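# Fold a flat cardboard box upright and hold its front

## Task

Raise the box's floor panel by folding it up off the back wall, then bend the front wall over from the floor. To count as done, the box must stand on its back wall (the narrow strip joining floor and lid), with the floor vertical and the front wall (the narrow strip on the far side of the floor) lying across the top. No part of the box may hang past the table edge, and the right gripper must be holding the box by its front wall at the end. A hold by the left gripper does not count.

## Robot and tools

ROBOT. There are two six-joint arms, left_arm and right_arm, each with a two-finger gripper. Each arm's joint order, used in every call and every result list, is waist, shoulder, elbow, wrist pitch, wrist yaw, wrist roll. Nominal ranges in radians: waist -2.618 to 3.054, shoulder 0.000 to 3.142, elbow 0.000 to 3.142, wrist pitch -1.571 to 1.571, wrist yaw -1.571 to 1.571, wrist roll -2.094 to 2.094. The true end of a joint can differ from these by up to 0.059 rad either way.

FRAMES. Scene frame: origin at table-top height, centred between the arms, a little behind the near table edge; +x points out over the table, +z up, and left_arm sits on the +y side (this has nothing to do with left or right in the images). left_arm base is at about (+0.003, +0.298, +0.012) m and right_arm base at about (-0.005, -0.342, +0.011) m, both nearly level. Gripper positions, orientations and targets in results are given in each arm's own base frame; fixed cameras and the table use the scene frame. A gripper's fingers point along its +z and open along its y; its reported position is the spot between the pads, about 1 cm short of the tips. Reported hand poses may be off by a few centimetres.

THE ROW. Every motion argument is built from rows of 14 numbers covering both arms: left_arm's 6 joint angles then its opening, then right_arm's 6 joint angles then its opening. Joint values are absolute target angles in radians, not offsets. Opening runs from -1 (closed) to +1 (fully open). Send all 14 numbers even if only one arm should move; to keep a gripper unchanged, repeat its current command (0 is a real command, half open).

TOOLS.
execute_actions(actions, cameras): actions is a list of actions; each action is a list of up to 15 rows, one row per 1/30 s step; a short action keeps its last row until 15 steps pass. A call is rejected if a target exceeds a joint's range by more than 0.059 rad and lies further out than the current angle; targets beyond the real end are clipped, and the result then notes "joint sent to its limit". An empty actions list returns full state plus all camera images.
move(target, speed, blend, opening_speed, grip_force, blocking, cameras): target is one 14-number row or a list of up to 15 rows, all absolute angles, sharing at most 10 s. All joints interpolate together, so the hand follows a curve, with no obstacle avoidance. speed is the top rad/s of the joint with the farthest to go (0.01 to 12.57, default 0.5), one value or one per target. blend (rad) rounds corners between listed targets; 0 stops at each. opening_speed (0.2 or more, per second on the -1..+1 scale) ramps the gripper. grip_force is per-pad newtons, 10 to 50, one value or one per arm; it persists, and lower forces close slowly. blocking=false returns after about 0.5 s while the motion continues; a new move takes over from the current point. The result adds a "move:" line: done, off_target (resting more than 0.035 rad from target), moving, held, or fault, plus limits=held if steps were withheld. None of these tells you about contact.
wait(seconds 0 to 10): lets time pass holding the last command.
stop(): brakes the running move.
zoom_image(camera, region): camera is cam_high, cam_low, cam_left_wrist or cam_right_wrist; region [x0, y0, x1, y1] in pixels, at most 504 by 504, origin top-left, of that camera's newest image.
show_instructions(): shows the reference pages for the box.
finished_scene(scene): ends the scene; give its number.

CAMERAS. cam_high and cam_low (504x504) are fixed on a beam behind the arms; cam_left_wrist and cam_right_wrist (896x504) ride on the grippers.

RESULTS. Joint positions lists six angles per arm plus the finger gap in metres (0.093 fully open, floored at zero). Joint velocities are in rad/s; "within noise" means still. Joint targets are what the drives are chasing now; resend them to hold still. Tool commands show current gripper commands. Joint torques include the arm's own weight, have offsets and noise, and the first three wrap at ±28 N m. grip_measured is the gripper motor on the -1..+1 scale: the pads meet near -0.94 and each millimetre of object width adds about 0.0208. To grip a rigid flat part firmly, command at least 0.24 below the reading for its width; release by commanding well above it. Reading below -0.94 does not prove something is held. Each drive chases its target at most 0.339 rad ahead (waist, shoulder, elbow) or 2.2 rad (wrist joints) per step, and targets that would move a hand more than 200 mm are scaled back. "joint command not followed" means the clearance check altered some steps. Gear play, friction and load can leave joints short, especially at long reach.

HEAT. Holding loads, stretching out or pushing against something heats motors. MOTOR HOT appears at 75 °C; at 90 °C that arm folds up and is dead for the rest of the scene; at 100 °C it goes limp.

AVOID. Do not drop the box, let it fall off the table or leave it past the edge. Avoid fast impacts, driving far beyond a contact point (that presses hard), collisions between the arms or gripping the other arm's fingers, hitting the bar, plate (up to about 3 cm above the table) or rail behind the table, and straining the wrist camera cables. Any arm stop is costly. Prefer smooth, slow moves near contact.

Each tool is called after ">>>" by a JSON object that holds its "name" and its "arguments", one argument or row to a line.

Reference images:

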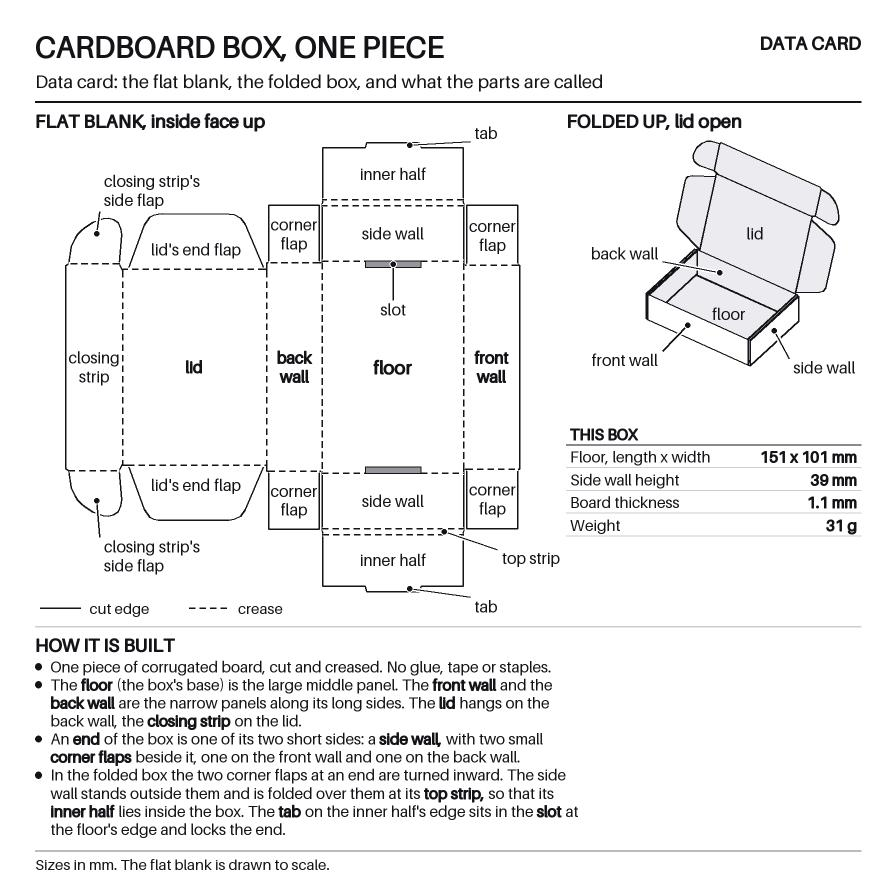

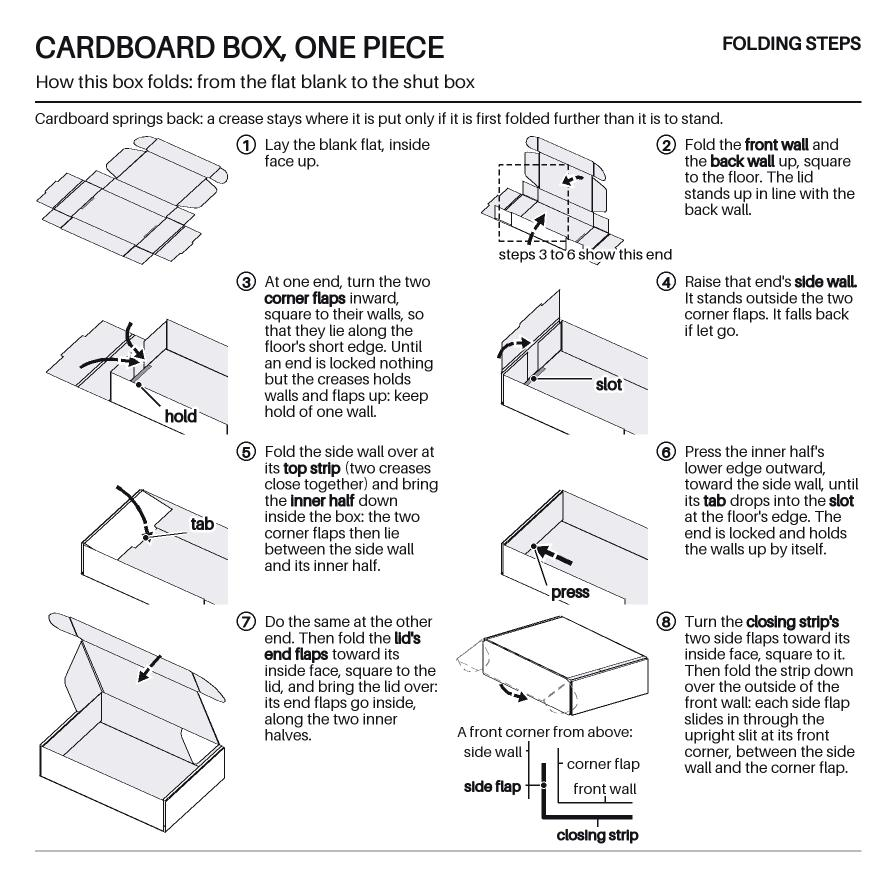

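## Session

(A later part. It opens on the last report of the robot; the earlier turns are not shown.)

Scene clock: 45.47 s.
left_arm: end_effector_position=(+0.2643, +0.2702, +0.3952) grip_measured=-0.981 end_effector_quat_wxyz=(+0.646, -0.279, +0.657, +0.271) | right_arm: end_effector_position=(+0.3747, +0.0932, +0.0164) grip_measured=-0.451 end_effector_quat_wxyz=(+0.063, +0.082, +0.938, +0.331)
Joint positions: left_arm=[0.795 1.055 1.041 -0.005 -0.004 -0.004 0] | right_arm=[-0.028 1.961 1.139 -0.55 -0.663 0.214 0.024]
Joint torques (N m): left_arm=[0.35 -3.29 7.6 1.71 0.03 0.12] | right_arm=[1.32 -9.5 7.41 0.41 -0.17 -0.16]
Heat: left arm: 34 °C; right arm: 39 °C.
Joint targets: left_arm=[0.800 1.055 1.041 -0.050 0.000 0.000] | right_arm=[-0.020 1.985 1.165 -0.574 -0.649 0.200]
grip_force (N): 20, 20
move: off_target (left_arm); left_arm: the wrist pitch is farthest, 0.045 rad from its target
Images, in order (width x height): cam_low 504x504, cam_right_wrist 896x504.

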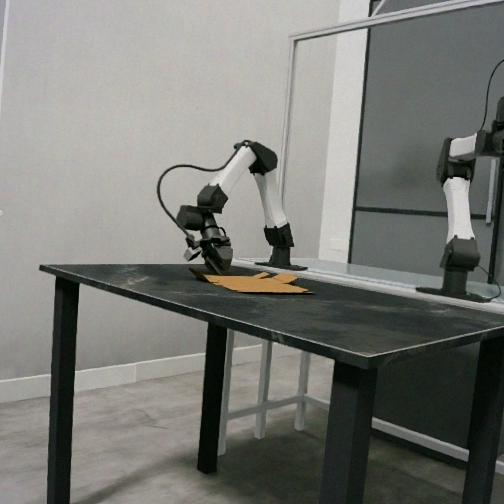

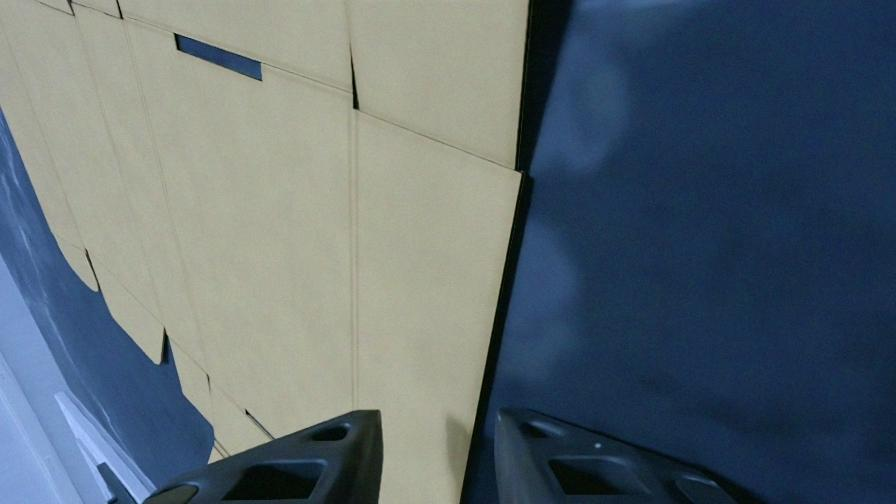

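>>> {"name": "move", "arguments": {
  "target": [
    [0.8, 1.055, 1.041, -0.05, 0, 0, -1.0, -0.035, 1.94, 1.205, -0.685, -0.66, 0.16, -0.45],
    [0.8, 1.055, 1.041, -0.05, 0, 0, -1.0, -0.025, 2.015, 1.205, -0.685, -0.66, 0.16, -0.45]
  ],
  "speed": [0.15, 0.1],
  "cameras": ["cam_right_wrist"]
}}

>>> {"name": "zoom_image", "arguments": {
  "camera": "cam_right_wrist",
  "region": [350, 300, 550, 504]
}}

Scene clock: 50.17 s.
left_arm: end_effector_position=(+0.2643, +0.2702, +0.3952) grip_measured=-0.981 end_effector_quat_wxyz=(+0.646, -0.279, +0.657, +0.271) | right_arm: end_effector_position=(+0.3645, +0.0918, +0.0138) grip_measured=-0.451 end_effector_quat_wxyz=(+0.026, +0.081, +0.941, +0.328)
Joint positions: left_arm=[0.795 1.055 1.041 -0.005 -0.004 -0.004 0] | right_arm=[-0.033 1.989 1.182 -0.661 -0.663 0.174 0.024]
Joint torques (N m): left_arm=[0.23 -3.26 7.61 1.73 0.04 0.11] | right_arm=[1.26 -9.51 7.09 0.22 -0.28 -0.17]
Heat: left arm: 34 °C; right arm: 40 °C.
Joint targets: left_arm=[0.800 1.055 1.041 -0.050 0.000 0.000] | right_arm=[-0.026 2.015 1.205 -0.684 -0.660 0.160]
grip_force (N): 20, 20
move: off_target (left_arm); left_arm: the wrist pitch is farthest, 0.045 rad from its target
Images, in order (width x height): cam_right_wrist 896x504.

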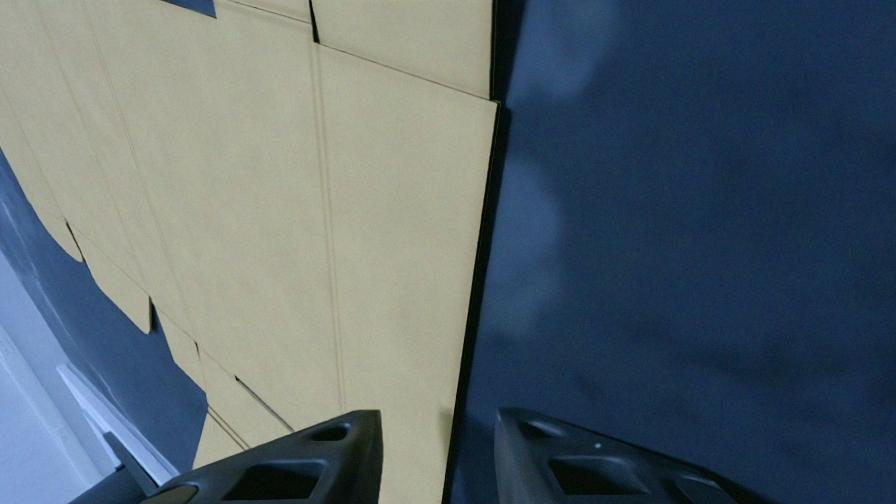

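Scaled by 2.471 from the camera's 896x504 image, which has a finer 1280x720 frame.

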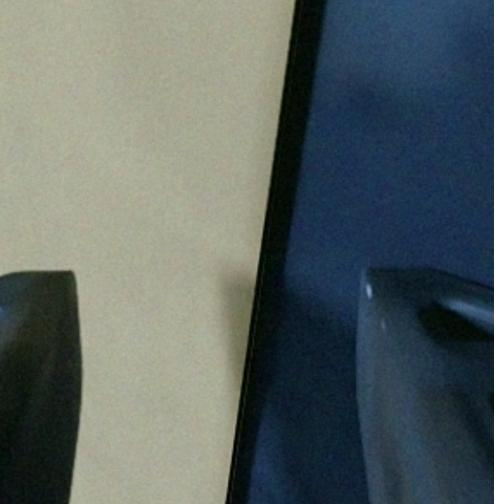

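>>> {"name": "move", "arguments": {
  "target": [
    [0.8, 1.055, 1.041, -0.05, 0, 0, -1.0, -0.025, 1.98, 1.245, -0.775, -0.66, 0.12, -0.45],
    [0.8, 1.055, 1.041, -0.05, 0, 0, -1.0, 0.012, 2.045, 1.245, -0.775, -0.66, 0.12, -0.45]
  ],
  "speed": [0.15, 0.1],
  "cameras": ["cam_right_wrist", "cam_low"]
}}

>>> {"name": "zoom_image", "arguments": {
  "camera": "cam_right_wrist",
  "region": [350, 300, 550, 504]
}}

>>> {"name": "zoom_image", "arguments": {
  "camera": "cam_low",
  "region": [190, 230, 270, 300]
}}

Scene clock: 54.27 s.
left_arm: end_effector_position=(+0.2643, +0.2702, +0.3952) grip_measured=-0.981 end_effector_quat_wxyz=(+0.646, -0.279, +0.657, +0.271) | right_arm: end_effector_position=(+0.3534, +0.1046, +0.0127) grip_measured=-0.451 end_effector_quat_wxyz=(-0.010, +0.057, +0.944, +0.325)
Joint positions: left_arm=[0.795 1.055 1.041 -0.005 -0.004 -0.004 0] | right_arm=[0.003 2.016 1.224 -0.753 -0.663 0.133 0.024]
Joint torques (N m): left_arm=[0.36 -3.4 7.57 1.72 0.04 0.13] | right_arm=[1.35 -9.43 6.9 0.07 -0.3 -0.16]
Heat: left arm: 34 °C; right arm: 40 °C.
Joint targets: left_arm=[0.800 1.055 1.041 -0.050 0.000 0.000] | right_arm=[0.012 2.045 1.245 -0.775 -0.660 0.119]
grip_force (N): 20, 20
move: off_target (left_arm); left_arm: the wrist pitch is farthest, 0.045 rad from its target
Images, in order (width x height): cam_low 504x504, cam_right_wrist 896x504.

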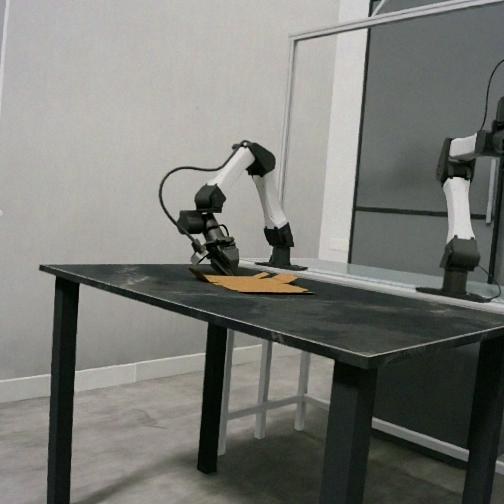

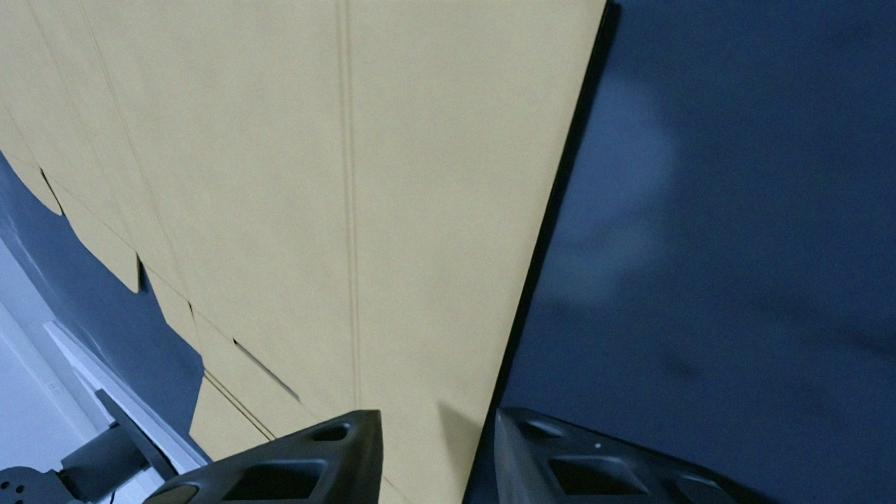

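Scaled by 2.471 from the camera's 896x504 image, which has a finer 1280x720 frame.

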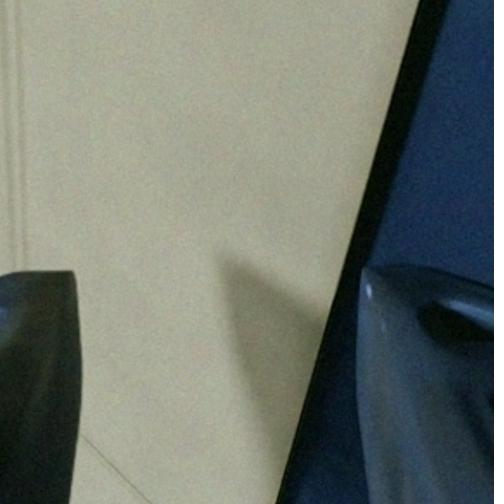

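Scaled by 6.300 from the camera's 504x504 image, which has a finer 720x720 frame.

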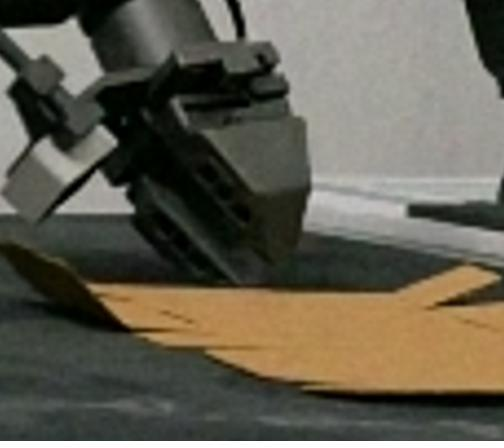

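>>> {"name": "move", "arguments": {
  "target": [
    [0.8, 1.055, 1.041, -0.05, 0, 0, -1.0, -0.065, 1.90, 1.10, -0.465, -0.665, 0.36, -0.45],
    [0.8, 1.055, 1.041, -0.05, 0, 0, -1.0, -0.05, 1.985, 1.115, -0.475, -0.665, 0.36, -0.45]
  ],
  "speed": [0.25, 0.12],
  "cameras": ["cam_right_wrist", "cam_high"]
}}

>>> {"name": "zoom_image", "arguments": {
  "camera": "cam_right_wrist",
  "region": [350, 300, 550, 504]
}}

>>> {"name": "zoom_image", "arguments": {
  "camera": "cam_high",
  "region": [180, 120, 380, 320]
}}

Scene clock: 61.93 s.
left_arm: end_effector_position=(+0.2643, +0.2702, +0.3952) grip_measured=-0.981 end_effector_quat_wxyz=(+0.646, -0.279, +0.657, +0.271) | right_arm: end_effector_position=(+0.3828, +0.0836, +0.0162) grip_measured=-0.451 end_effector_quat_wxyz=(+0.066, +0.151, +0.924, +0.346)
Joint positions: left_arm=[0.795 1.055 1.041 -0.005 -0.004 -0.004 0] | right_arm=[-0.06 1.958 1.113 -0.48 -0.684 0.352 0.024]
Joint torques (N m): left_arm=[0.32 -3.38 7.71 1.72 0.03 0.11] | right_arm=[1.55 -9.22 5.52 0.8 -0.12 0.03]
Motor temperatures (°C): left_arm=[21 24 35 32 23 22 21] | right_arm=[21 42 33 26 22 22 21]
Heat: left arm: 35 °C; right arm: 42 °C.
Joint targets: left_arm=[0.800 1.055 1.041 -0.050 0.000 0.000] | right_arm=[-0.050 1.985 1.115 -0.475 -0.666 0.360]
grip_force (N): 20, 20
move: off_target (left_arm); left_arm: the wrist pitch is farthest, 0.045 rad from its target
Images, in order (width x height): cam_high 504x504, cam_right_wrist 896x504.

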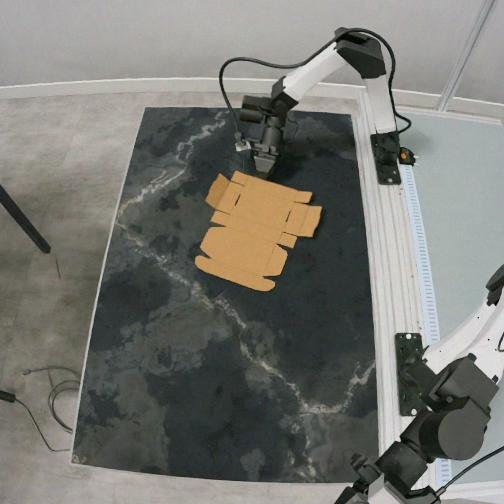

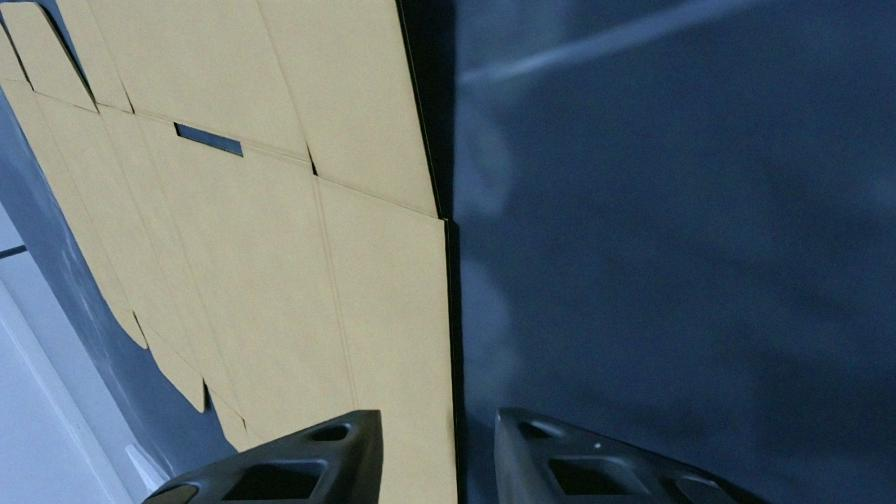

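Scaled by 2.471 from the camera's 896x504 image, which has a finer 1280x720 frame.

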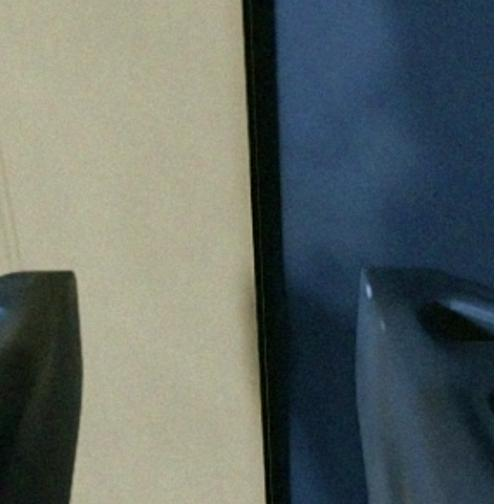

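Scaled by 2.520 from the camera's 504x504 image, which has a finer 720x720 frame.

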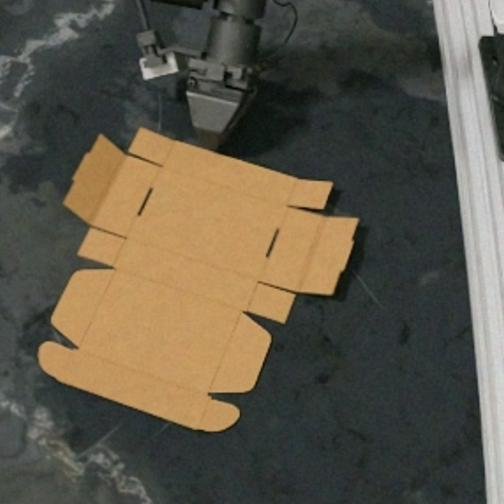

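>>> {"name": "move", "arguments": {
  "target": [
    [0.8, 1.055, 1.041, -0.05, 0, 0, -1.0, -0.05, 2.0, 1.115, -0.475, -0.675, 0.36, -0.45],
    [0.8, 1.055, 1.041, -0.05, 0, 0, -1.0, -0.02, 2.015, 1.14, -0.485, -0.675, 0.36, -0.45]
  ],
  "speed": [0.1, 0.08],
  "blend": [0.003, 0],
  "cameras": ["cam_right_wrist", "cam_low"]
}}

>>> {"name": "zoom_image", "arguments": {
  "camera": "cam_right_wrist",
  "region": [350, 300, 550, 504]
}}

>>> {"name": "zoom_image", "arguments": {
  "camera": "cam_low",
  "region": [190, 230, 270, 300]
}}

Scene clock: 64.97 s.
left_arm: end_effector_position=(+0.2643, +0.2702, +0.3952) grip_measured=-0.981 end_effector_quat_wxyz=(+0.646, -0.279, +0.657, +0.271) | right_arm: end_effector_position=(+0.3856, +0.0881, +0.0160) grip_measured=-0.451 end_effector_quat_wxyz=(+0.063, +0.146, +0.924, +0.347)
Joint positions: left_arm=[0.795 1.055 1.041 -0.005 -0.004 -0.004 0] | right_arm=[-0.048 1.972 1.133 -0.488 -0.684 0.354 0.024]
Joint torques (N m): left_arm=[0.35 -3.3 7.61 1.74 0.02 0.12] | right_arm=[3 -7.68 6.02 0.77 -0.22 0.01]
Heat: left arm: 35 °C; right arm: 41 °C.
Joint targets: left_arm=[0.800 1.055 1.041 -0.050 0.000 0.000] | right_arm=[-0.020 2.015 1.141 -0.486 -0.675 0.360]
grip_force (N): 20, 20
move: off_target (left_arm, right_arm); left_arm: the wrist pitch is farthest, 0.045 rad from its target; right_arm: the shoulder is farthest, 0.043 rad from its target
Images, in order (width x height): cam_low 504x504, cam_right_wrist 896x504.

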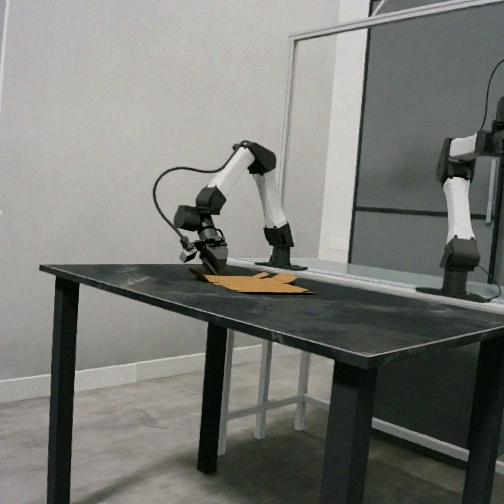

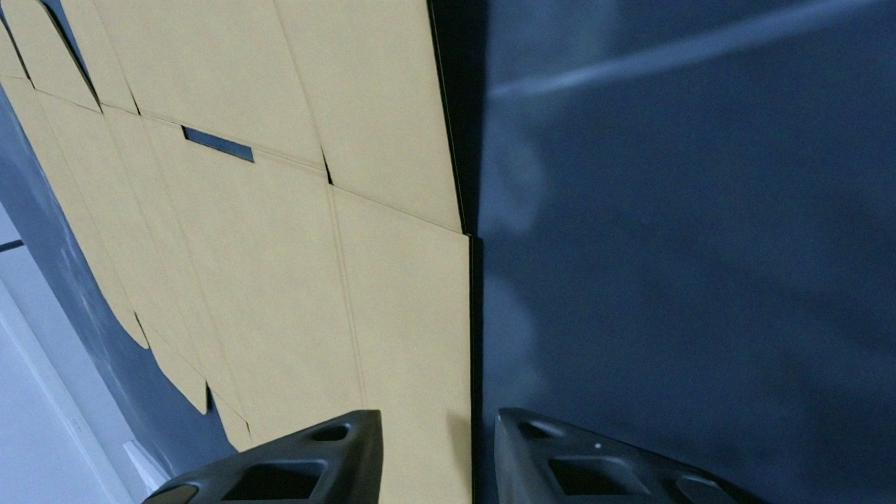

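Scaled by 2.471 from the camera's 896x504 image, which has a finer 1280x720 frame.

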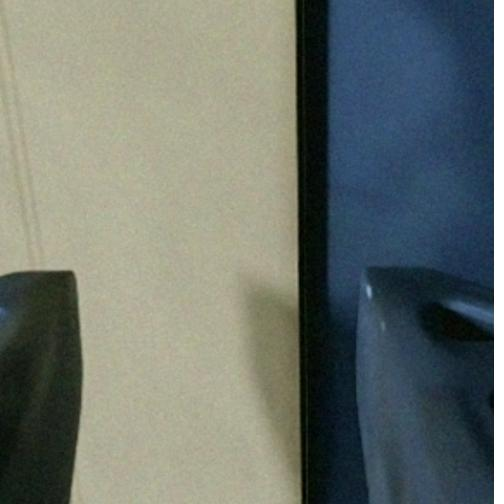

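Scaled by 6.300 from the camera's 504x504 image, which has a finer 720x720 frame.

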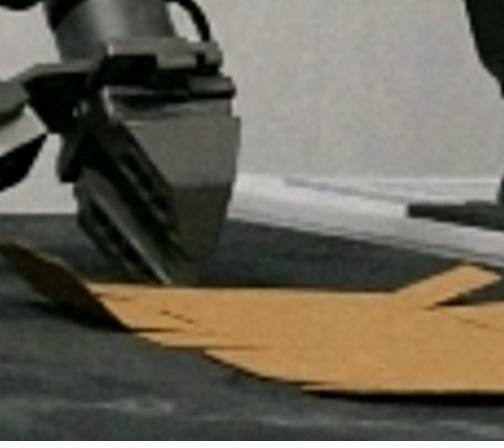

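>>> {"name": "move", "arguments": {
  "target": [0.8, 1.055, 1.041, -0.05, 0, 0, -1.0, -0.022, 1.997, 1.14, -0.485, -0.675, 0.36, -0.45],
  "speed": 0.1,
  "cameras": ["cam_right_wrist", "cam_low"]
}}

>>> {"name": "zoom_image", "arguments": {
  "camera": "cam_right_wrist",
  "region": [350, 300, 550, 504]
}}

>>> {"name": "zoom_image", "arguments": {
  "camera": "cam_low",
  "region": [190, 230, 270, 300]
}}

Scene clock: 67.03 s.
left_arm: end_effector_position=(+0.2643, +0.2702, +0.3952) grip_measured=-0.981 end_effector_quat_wxyz=(+0.646, -0.279, +0.657, +0.271) | right_arm: end_effector_position=(+0.3856, +0.0881, +0.0160) grip_measured=-0.451 end_effector_quat_wxyz=(+0.063, +0.146, +0.924, +0.347)
Joint positions: left_arm=[0.795 1.055 1.041 -0.005 -0.004 -0.004 0] | right_arm=[-0.048 1.972 1.133 -0.488 -0.684 0.354 0.024]
Joint torques (N m): left_arm=[0.31 -3.4 7.65 1.73 0.03 0.11] | right_arm=[2.97 -9.58 5.97 0.78 -0.22 0.02]
Heat: left arm: 35 °C; right arm: 41 °C.
Joint targets: left_arm=[0.800 1.055 1.041 -0.050 0.000 0.000] | right_arm=[-0.022 1.997 1.140 -0.485 -0.675 0.360]
grip_force (N): 20, 20
move: off_target (left_arm); left_arm: the wrist pitch is farthest, 0.045 rad from its target
Images, in order (width x height): cam_low 504x504, cam_right_wrist 896x504.

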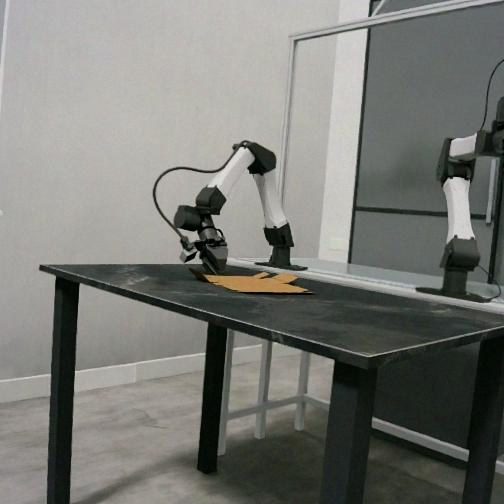

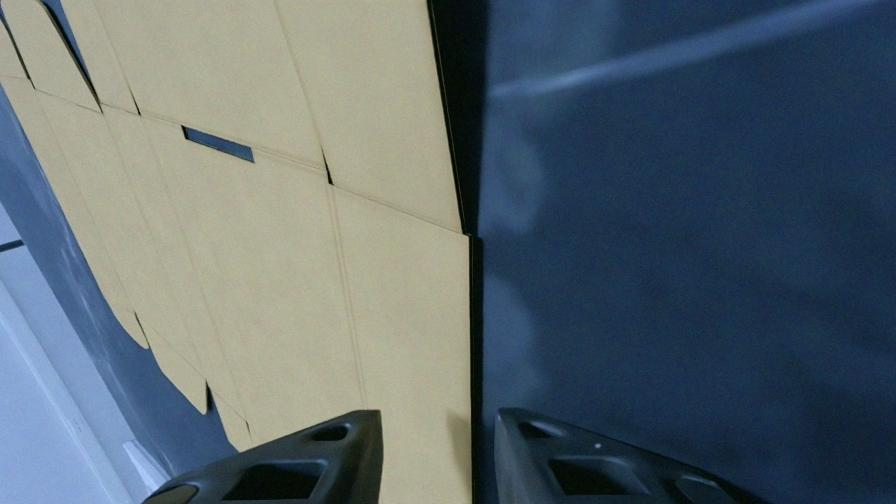

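Scaled by 2.471 from the camera's 896x504 image, which has a finer 1280x720 frame.

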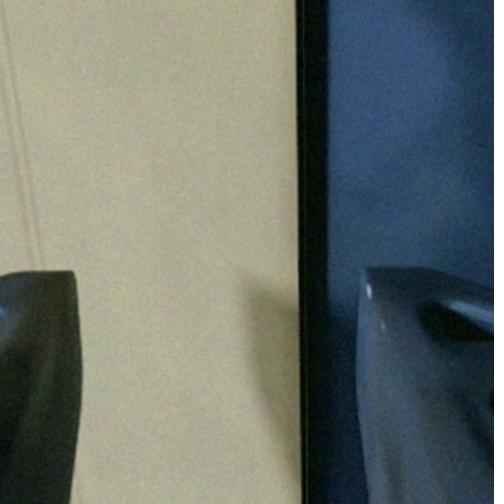

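Scaled by 6.300 from the camera's 504x504 image, which has a finer 720x720 frame.

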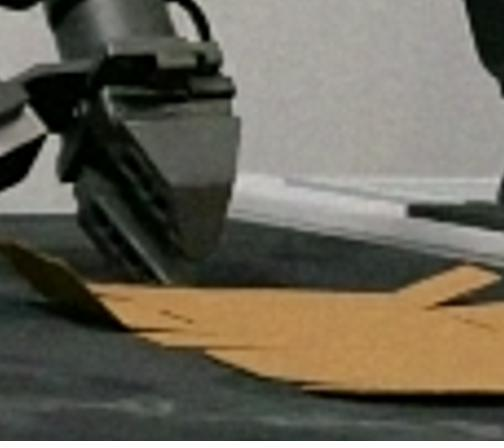

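>>> {"name": "move", "arguments": {
  "target": [0.8, 1.055, 1.041, -0.05, 0, 0, -1.0, -0.022, 1.98, 1.14, -0.485, -0.675, 0.36, -0.45],
  "speed": 0.05,
  "cameras": ["cam_right_wrist"]
}}

>>> {"name": "zoom_image", "arguments": {
  "camera": "cam_right_wrist",
  "region": [350, 300, 550, 504]
}}

Scene clock: 68.53 s.
left_arm: end_effector_position=(+0.2643, +0.2702, +0.3952) grip_measured=-0.981 end_effector_quat_wxyz=(+0.646, -0.279, +0.657, +0.271) | right_arm: end_effector_position=(+0.3856, +0.0881, +0.0160) grip_measured=-0.451 end_effector_quat_wxyz=(+0.063, +0.146, +0.924, +0.347)
Joint positions: left_arm=[0.795 1.055 1.041 -0.005 -0.004 -0.004 0] | right_arm=[-0.048 1.972 1.133 -0.488 -0.684 0.354 0.024]
Joint torques (N m): left_arm=[0.31 -3.3 7.61 1.72 0.03 0.12] | right_arm=[2.97 -11.26 5.98 0.78 -0.22 0.01]
Heat: left arm: 35 °C; right arm: 41 °C.
Joint targets: left_arm=[0.800 1.055 1.041 -0.050 0.000 0.000] | right_arm=[-0.022 1.980 1.140 -0.485 -0.675 0.360]
grip_force (N): 20, 20
move: off_target (left_arm); left_arm: the wrist pitch is farthest, 0.045 rad from its target
Images, in order (width x height): cam_right_wrist 896x504.

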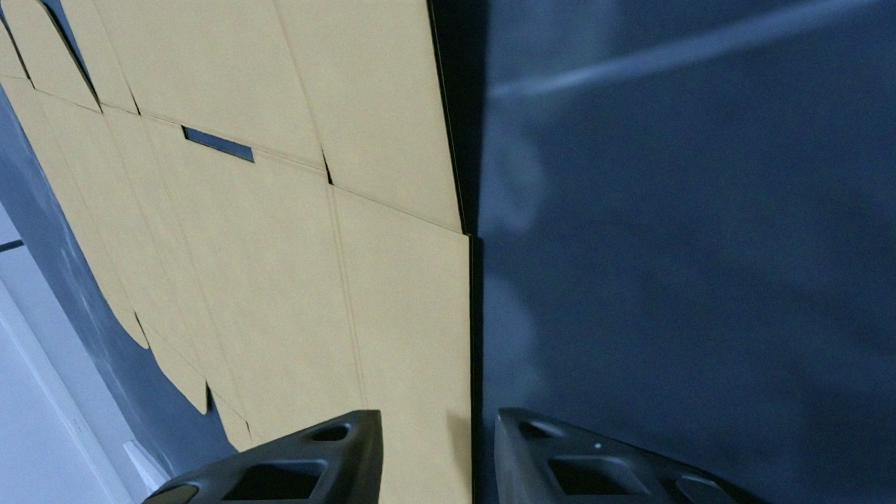

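Scaled by 2.471 from the camera's 896x504 image, which has a finer 1280x720 frame.

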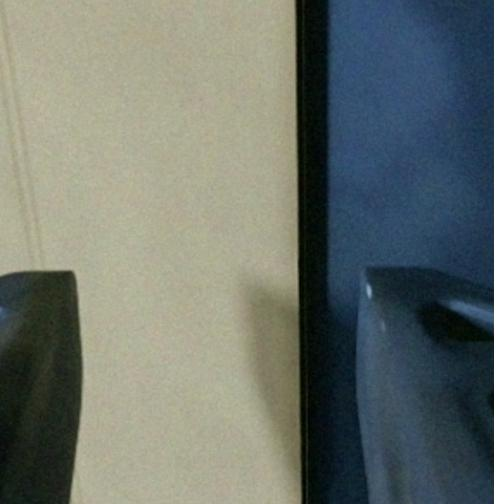

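>>> {"name": "move", "arguments": {
  "target": [0.8, 1.055, 1.041, -0.05, 0, 0, -1.0, -0.02, 1.962, 1.14, -0.485, -0.68, 0.36, -0.45],
  "speed": 0.05,
  "cameras": ["cam_right_wrist"]
}}

>>> {"name": "zoom_image", "arguments": {
  "camera": "cam_right_wrist",
  "region": [350, 300, 550, 504]
}}

Scene clock: 70.20 s.
left_arm: end_effector_position=(+0.2643, +0.2702, +0.3952) grip_measured=-0.981 end_effector_quat_wxyz=(+0.646, -0.279, +0.657, +0.271) | right_arm: end_effector_position=(+0.3856, +0.0881, +0.0160) grip_measured=-0.451 end_effector_quat_wxyz=(+0.063, +0.146, +0.924, +0.347)
Joint positions: left_arm=[0.795 1.055 1.041 -0.005 -0.004 -0.004 0] | right_arm=[-0.048 1.972 1.133 -0.488 -0.684 0.354 0.024]
Joint torques (N m): left_arm=[0.35 -3.33 7.61 1.71 0.03 0.1] | right_arm=[3.17 -13.07 5.97 0.79 -0.27 0.01]
Heat: left arm: 35 °C; right arm: 42 °C.
Joint targets: left_arm=[0.800 1.055 1.041 -0.050 0.000 0.000] | right_arm=[-0.020 1.962 1.140 -0.485 -0.680 0.360]
grip_force (N): 20, 20
move: off_target (left_arm); left_arm: the wrist pitch is farthest, 0.045 rad from its target
Images, in order (width x height): cam_right_wrist 896x504.

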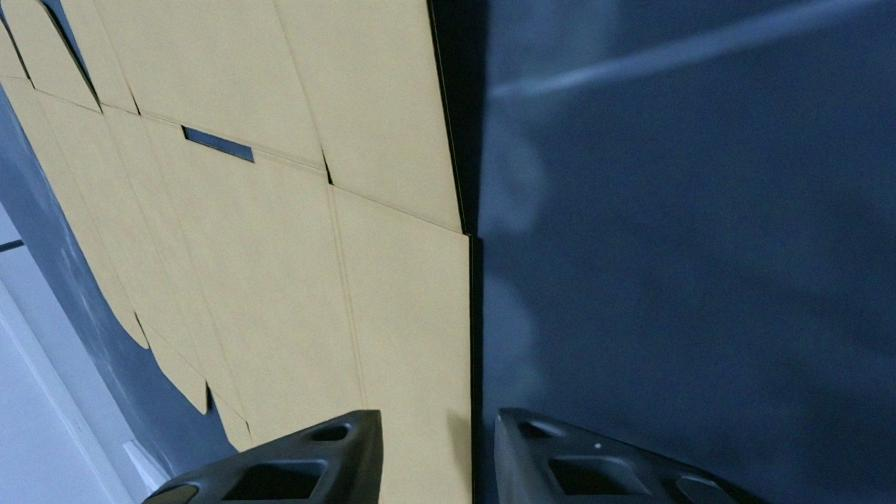

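Scaled by 2.471 from the camera's 896x504 image, which has a finer 1280x720 frame.

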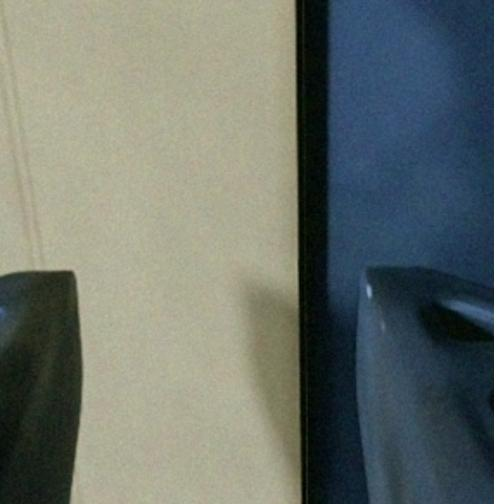

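>>> {"name": "move", "arguments": {
  "target": [0.8, 1.055, 1.041, -0.05, 0, 0, -1.0, -0.006, 1.975, 1.145, -0.485, -0.68, 0.36, -0.45],
  "speed": 0.05,
  "cameras": ["cam_right_wrist"]
}}

>>> {"name": "zoom_image", "arguments": {
  "camera": "cam_right_wrist",
  "region": [350, 300, 550, 504]
}}

Scene clock: 78.63 s.
left_arm: end_effector_position=(+0.2643, +0.2702, +0.3952) grip_measured=-0.981 end_effector_quat_wxyz=(+0.646, -0.279, +0.657, +0.271) | right_arm: end_effector_position=(+0.3830, +0.1011, +0.0162) grip_measured=-0.451 end_effector_quat_wxyz=(+0.058, +0.130, +0.927, +0.348)
Joint positions: left_arm=[0.795 1.055 1.041 -0.005 -0.004 -0.004 0] | right_arm=[-0.014 1.972 1.133 -0.484 -0.684 0.354 0.024]
Joint torques (N m): left_arm=[0.38 -3.34 7.6 1.7 0.05 0.11] | right_arm=[1.26 -11.78 6.32 0.76 -0.27 0.01]
Heat: left arm: 35 °C; right arm: 44 °C.
Joint targets: left_arm=[0.800 1.055 1.041 -0.050 0.000 0.000] | right_arm=[-0.006 1.975 1.144 -0.485 -0.680 0.360]
grip_force (N): 20, 20
move: off_target (left_arm); left_arm: the wrist pitch is farthest, 0.045 rad from its target
Images, in order (width x height): cam_right_wrist 896x504.

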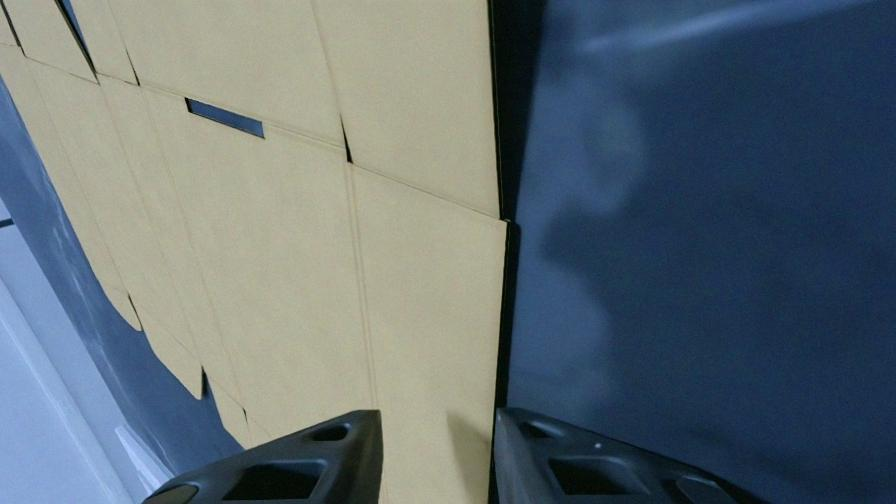

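Scaled by 2.471 from the camera's 896x504 image, which has a finer 1280x720 frame.

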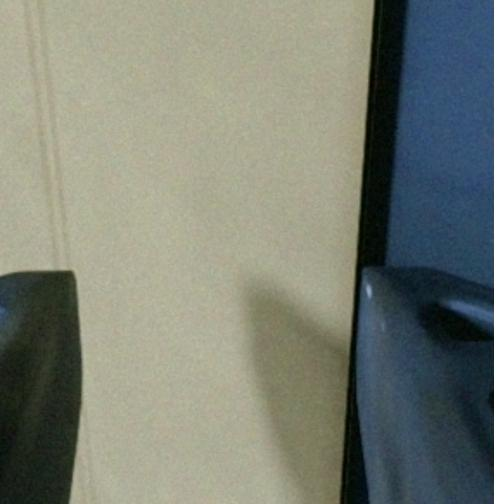

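>>> {"name": "move", "arguments": {
  "target": [
    [0.8, 1.055, 1.041, -0.05, 0, 0, -1.0, -0.006, 2.005, 1.145, -0.485, -0.68, 0.36, -0.45],
    [0.8, 1.055, 1.041, -0.05, 0, 0, -1.0, 0.0, 2.0, 1.145, -0.485, -0.68, 0.36, -0.75]
  ],
  "speed": 0.05,
  "cameras": ["cam_right_wrist", "cam_low"]
}}

>>> {"name": "zoom_image", "arguments": {
  "camera": "cam_right_wrist",
  "region": [350, 300, 550, 504]
}}

>>> {"name": "zoom_image", "arguments": {
  "camera": "cam_low",
  "region": [190, 230, 270, 300]
}}

Scene clock: 83.13 s.
left_arm: end_effector_position=(+0.2643, +0.2702, +0.3952) grip_measured=-0.981 end_effector_quat_wxyz=(+0.646, -0.279, +0.657, +0.271) | right_arm: end_effector_position=(+0.3826, +0.1023, +0.0156) grip_measured=-0.748 end_effector_quat_wxyz=(+0.057, +0.129, +0.927, +0.348)
Joint positions: left_arm=[0.795 1.055 1.041 -0.005 -0.004 -0.004 0] | right_arm=[-0.011 1.973 1.133 -0.484 -0.684 0.354 0.009]
Joint torques (N m): left_arm=[0.28 -3.3 7.71 1.72 0.02 0.11] | right_arm=[1.5 -9.39 6.37 0.75 -0.27 0.01]
Heat: left arm: 36 °C; right arm: 44 °C.
Joint targets: left_arm=[0.800 1.055 1.041 -0.050 0.000 0.000] | right_arm=[-0.001 2.001 1.145 -0.485 -0.680 0.360]
grip_force (N): 20, 20
move: off_target (left_arm); left_arm: the wrist pitch is farthest, 0.045 rad from its target
Images, in order (width x height): cam_low 504x504, cam_right_wrist 896x504.

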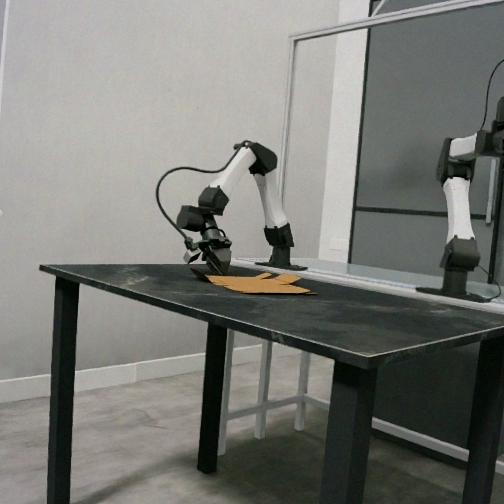

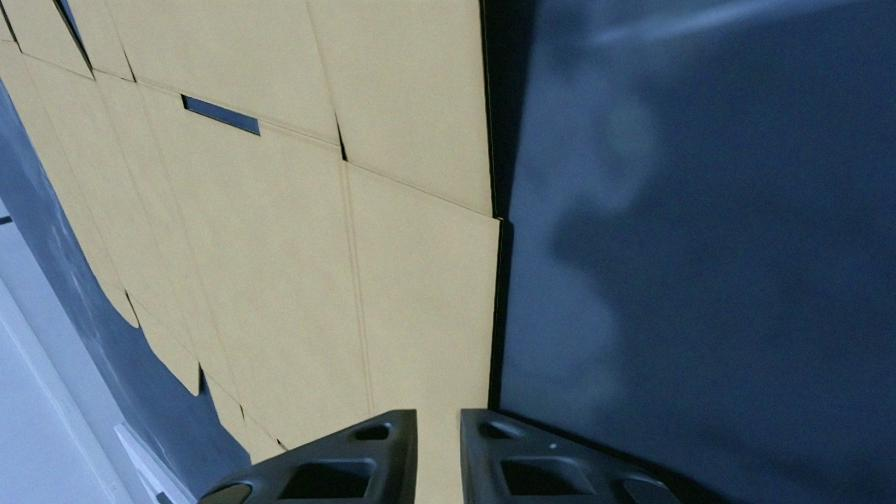

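Scaled by 2.471 from the camera's 896x504 image, which has a finer 1280x720 frame.

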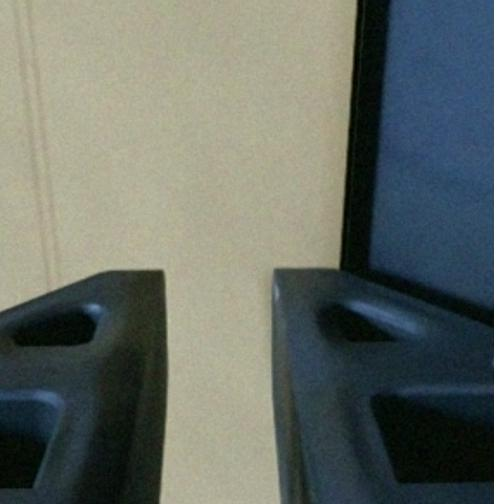

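Scaled by 6.300 from the camera's 504x504 image, which has a finer 720x720 frame.

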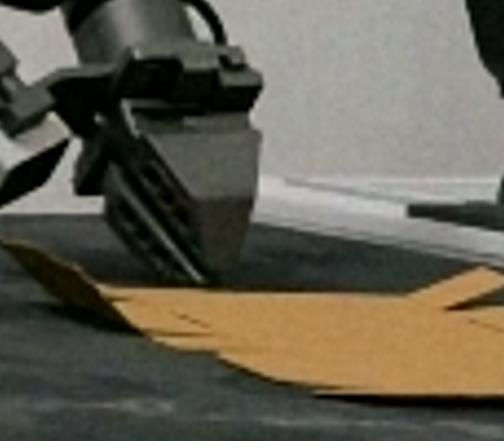

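>>> {"name": "move", "arguments": {
  "target": [
    [-0.69, 2.07, 1.27, 0.05, 0, 0, -1.0, -0.05, 1.92, 1.13, -0.48, -0.675, 0.36, -0.45],
    [-0.70, 2.25, 1.215, 0.21, 0, 0, -1.0, -0.05, 2.0, 1.14, -0.485, -0.675, 0.36, -0.45]
  ],
  "speed": [0.9, 0.2],
  "cameras": ["cam_right_wrist", "cam_high", "cam_low"]
}}

>>> {"name": "zoom_image", "arguments": {
  "camera": "cam_low",
  "region": [190, 230, 290, 310]
}}

>>> {"name": "zoom_image", "arguments": {
  "camera": "cam_high",
  "region": [180, 120, 380, 320]
}}

Scene clock: 97.23 s.
left_arm: end_effector_position=(+0.4124, -0.3562, -0.0065) grip_measured=-0.981 end_effector_quat_wxyz=(+0.379, +0.317, +0.857, -0.145) | right_arm: end_effector_position=(+0.3865, +0.0871, +0.0164) grip_measured=-0.451 end_effector_quat_wxyz=(+0.065, +0.147, +0.924, +0.347)
Joint positions: left_arm=[-0.71 2.212 1.238 0.239 0.007 -0.004 0] | right_arm=[-0.051 1.972 1.133 -0.484 -0.686 0.354 0.024]
Joint torques (N m): left_arm=[-0.46 -8.35 4.29 1.53 0.01 0.11] | right_arm=[0.65 -9.33 5.97 0.75 -0.21 0.01]
Heat: left arm: 36 °C; right arm: 45 °C.
Joint targets: left_arm=[-0.714 2.251 1.214 0.210 0.007 0.000] | right_arm=[-0.050 1.999 1.140 -0.485 -0.675 0.360]
grip_force (N): 20, 20
move: off_target (left_arm); left_arm: the shoulder is farthest, 0.038 rad from its target
Images, in order (width x height): cam_high 504x504, cam_low 504x504, cam_right_wrist 896x504.

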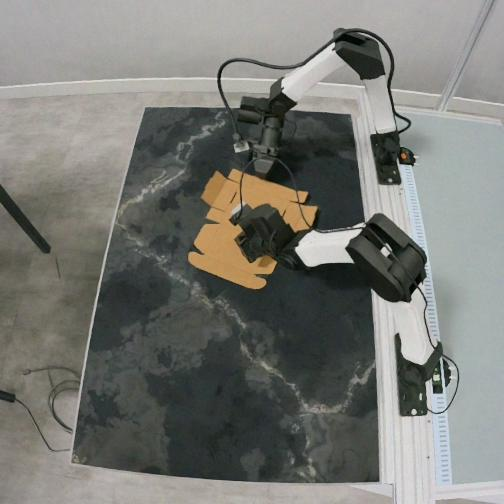

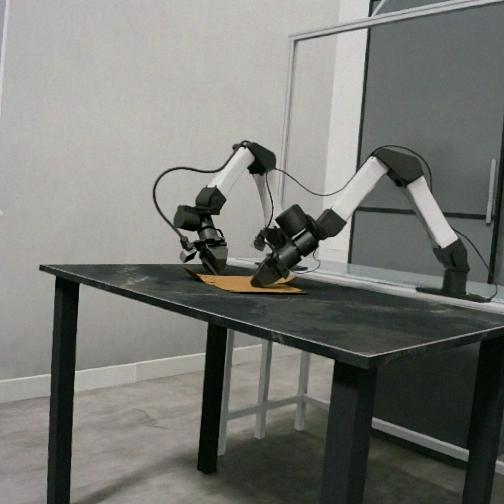

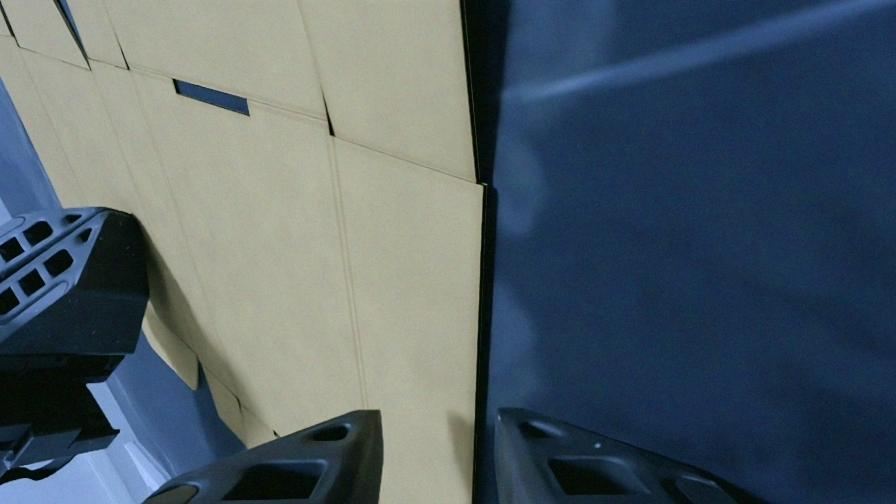

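Scaled by 5.040 from the camera's 504x504 image, which has a finer 720x720 frame.

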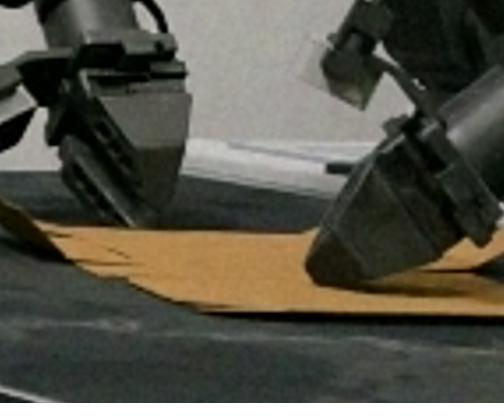

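Scaled by 2.520 from the camera's 504x504 image, which has a finer 720x720 frame.

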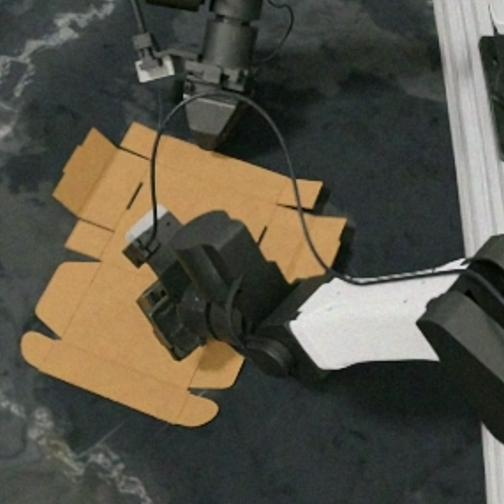

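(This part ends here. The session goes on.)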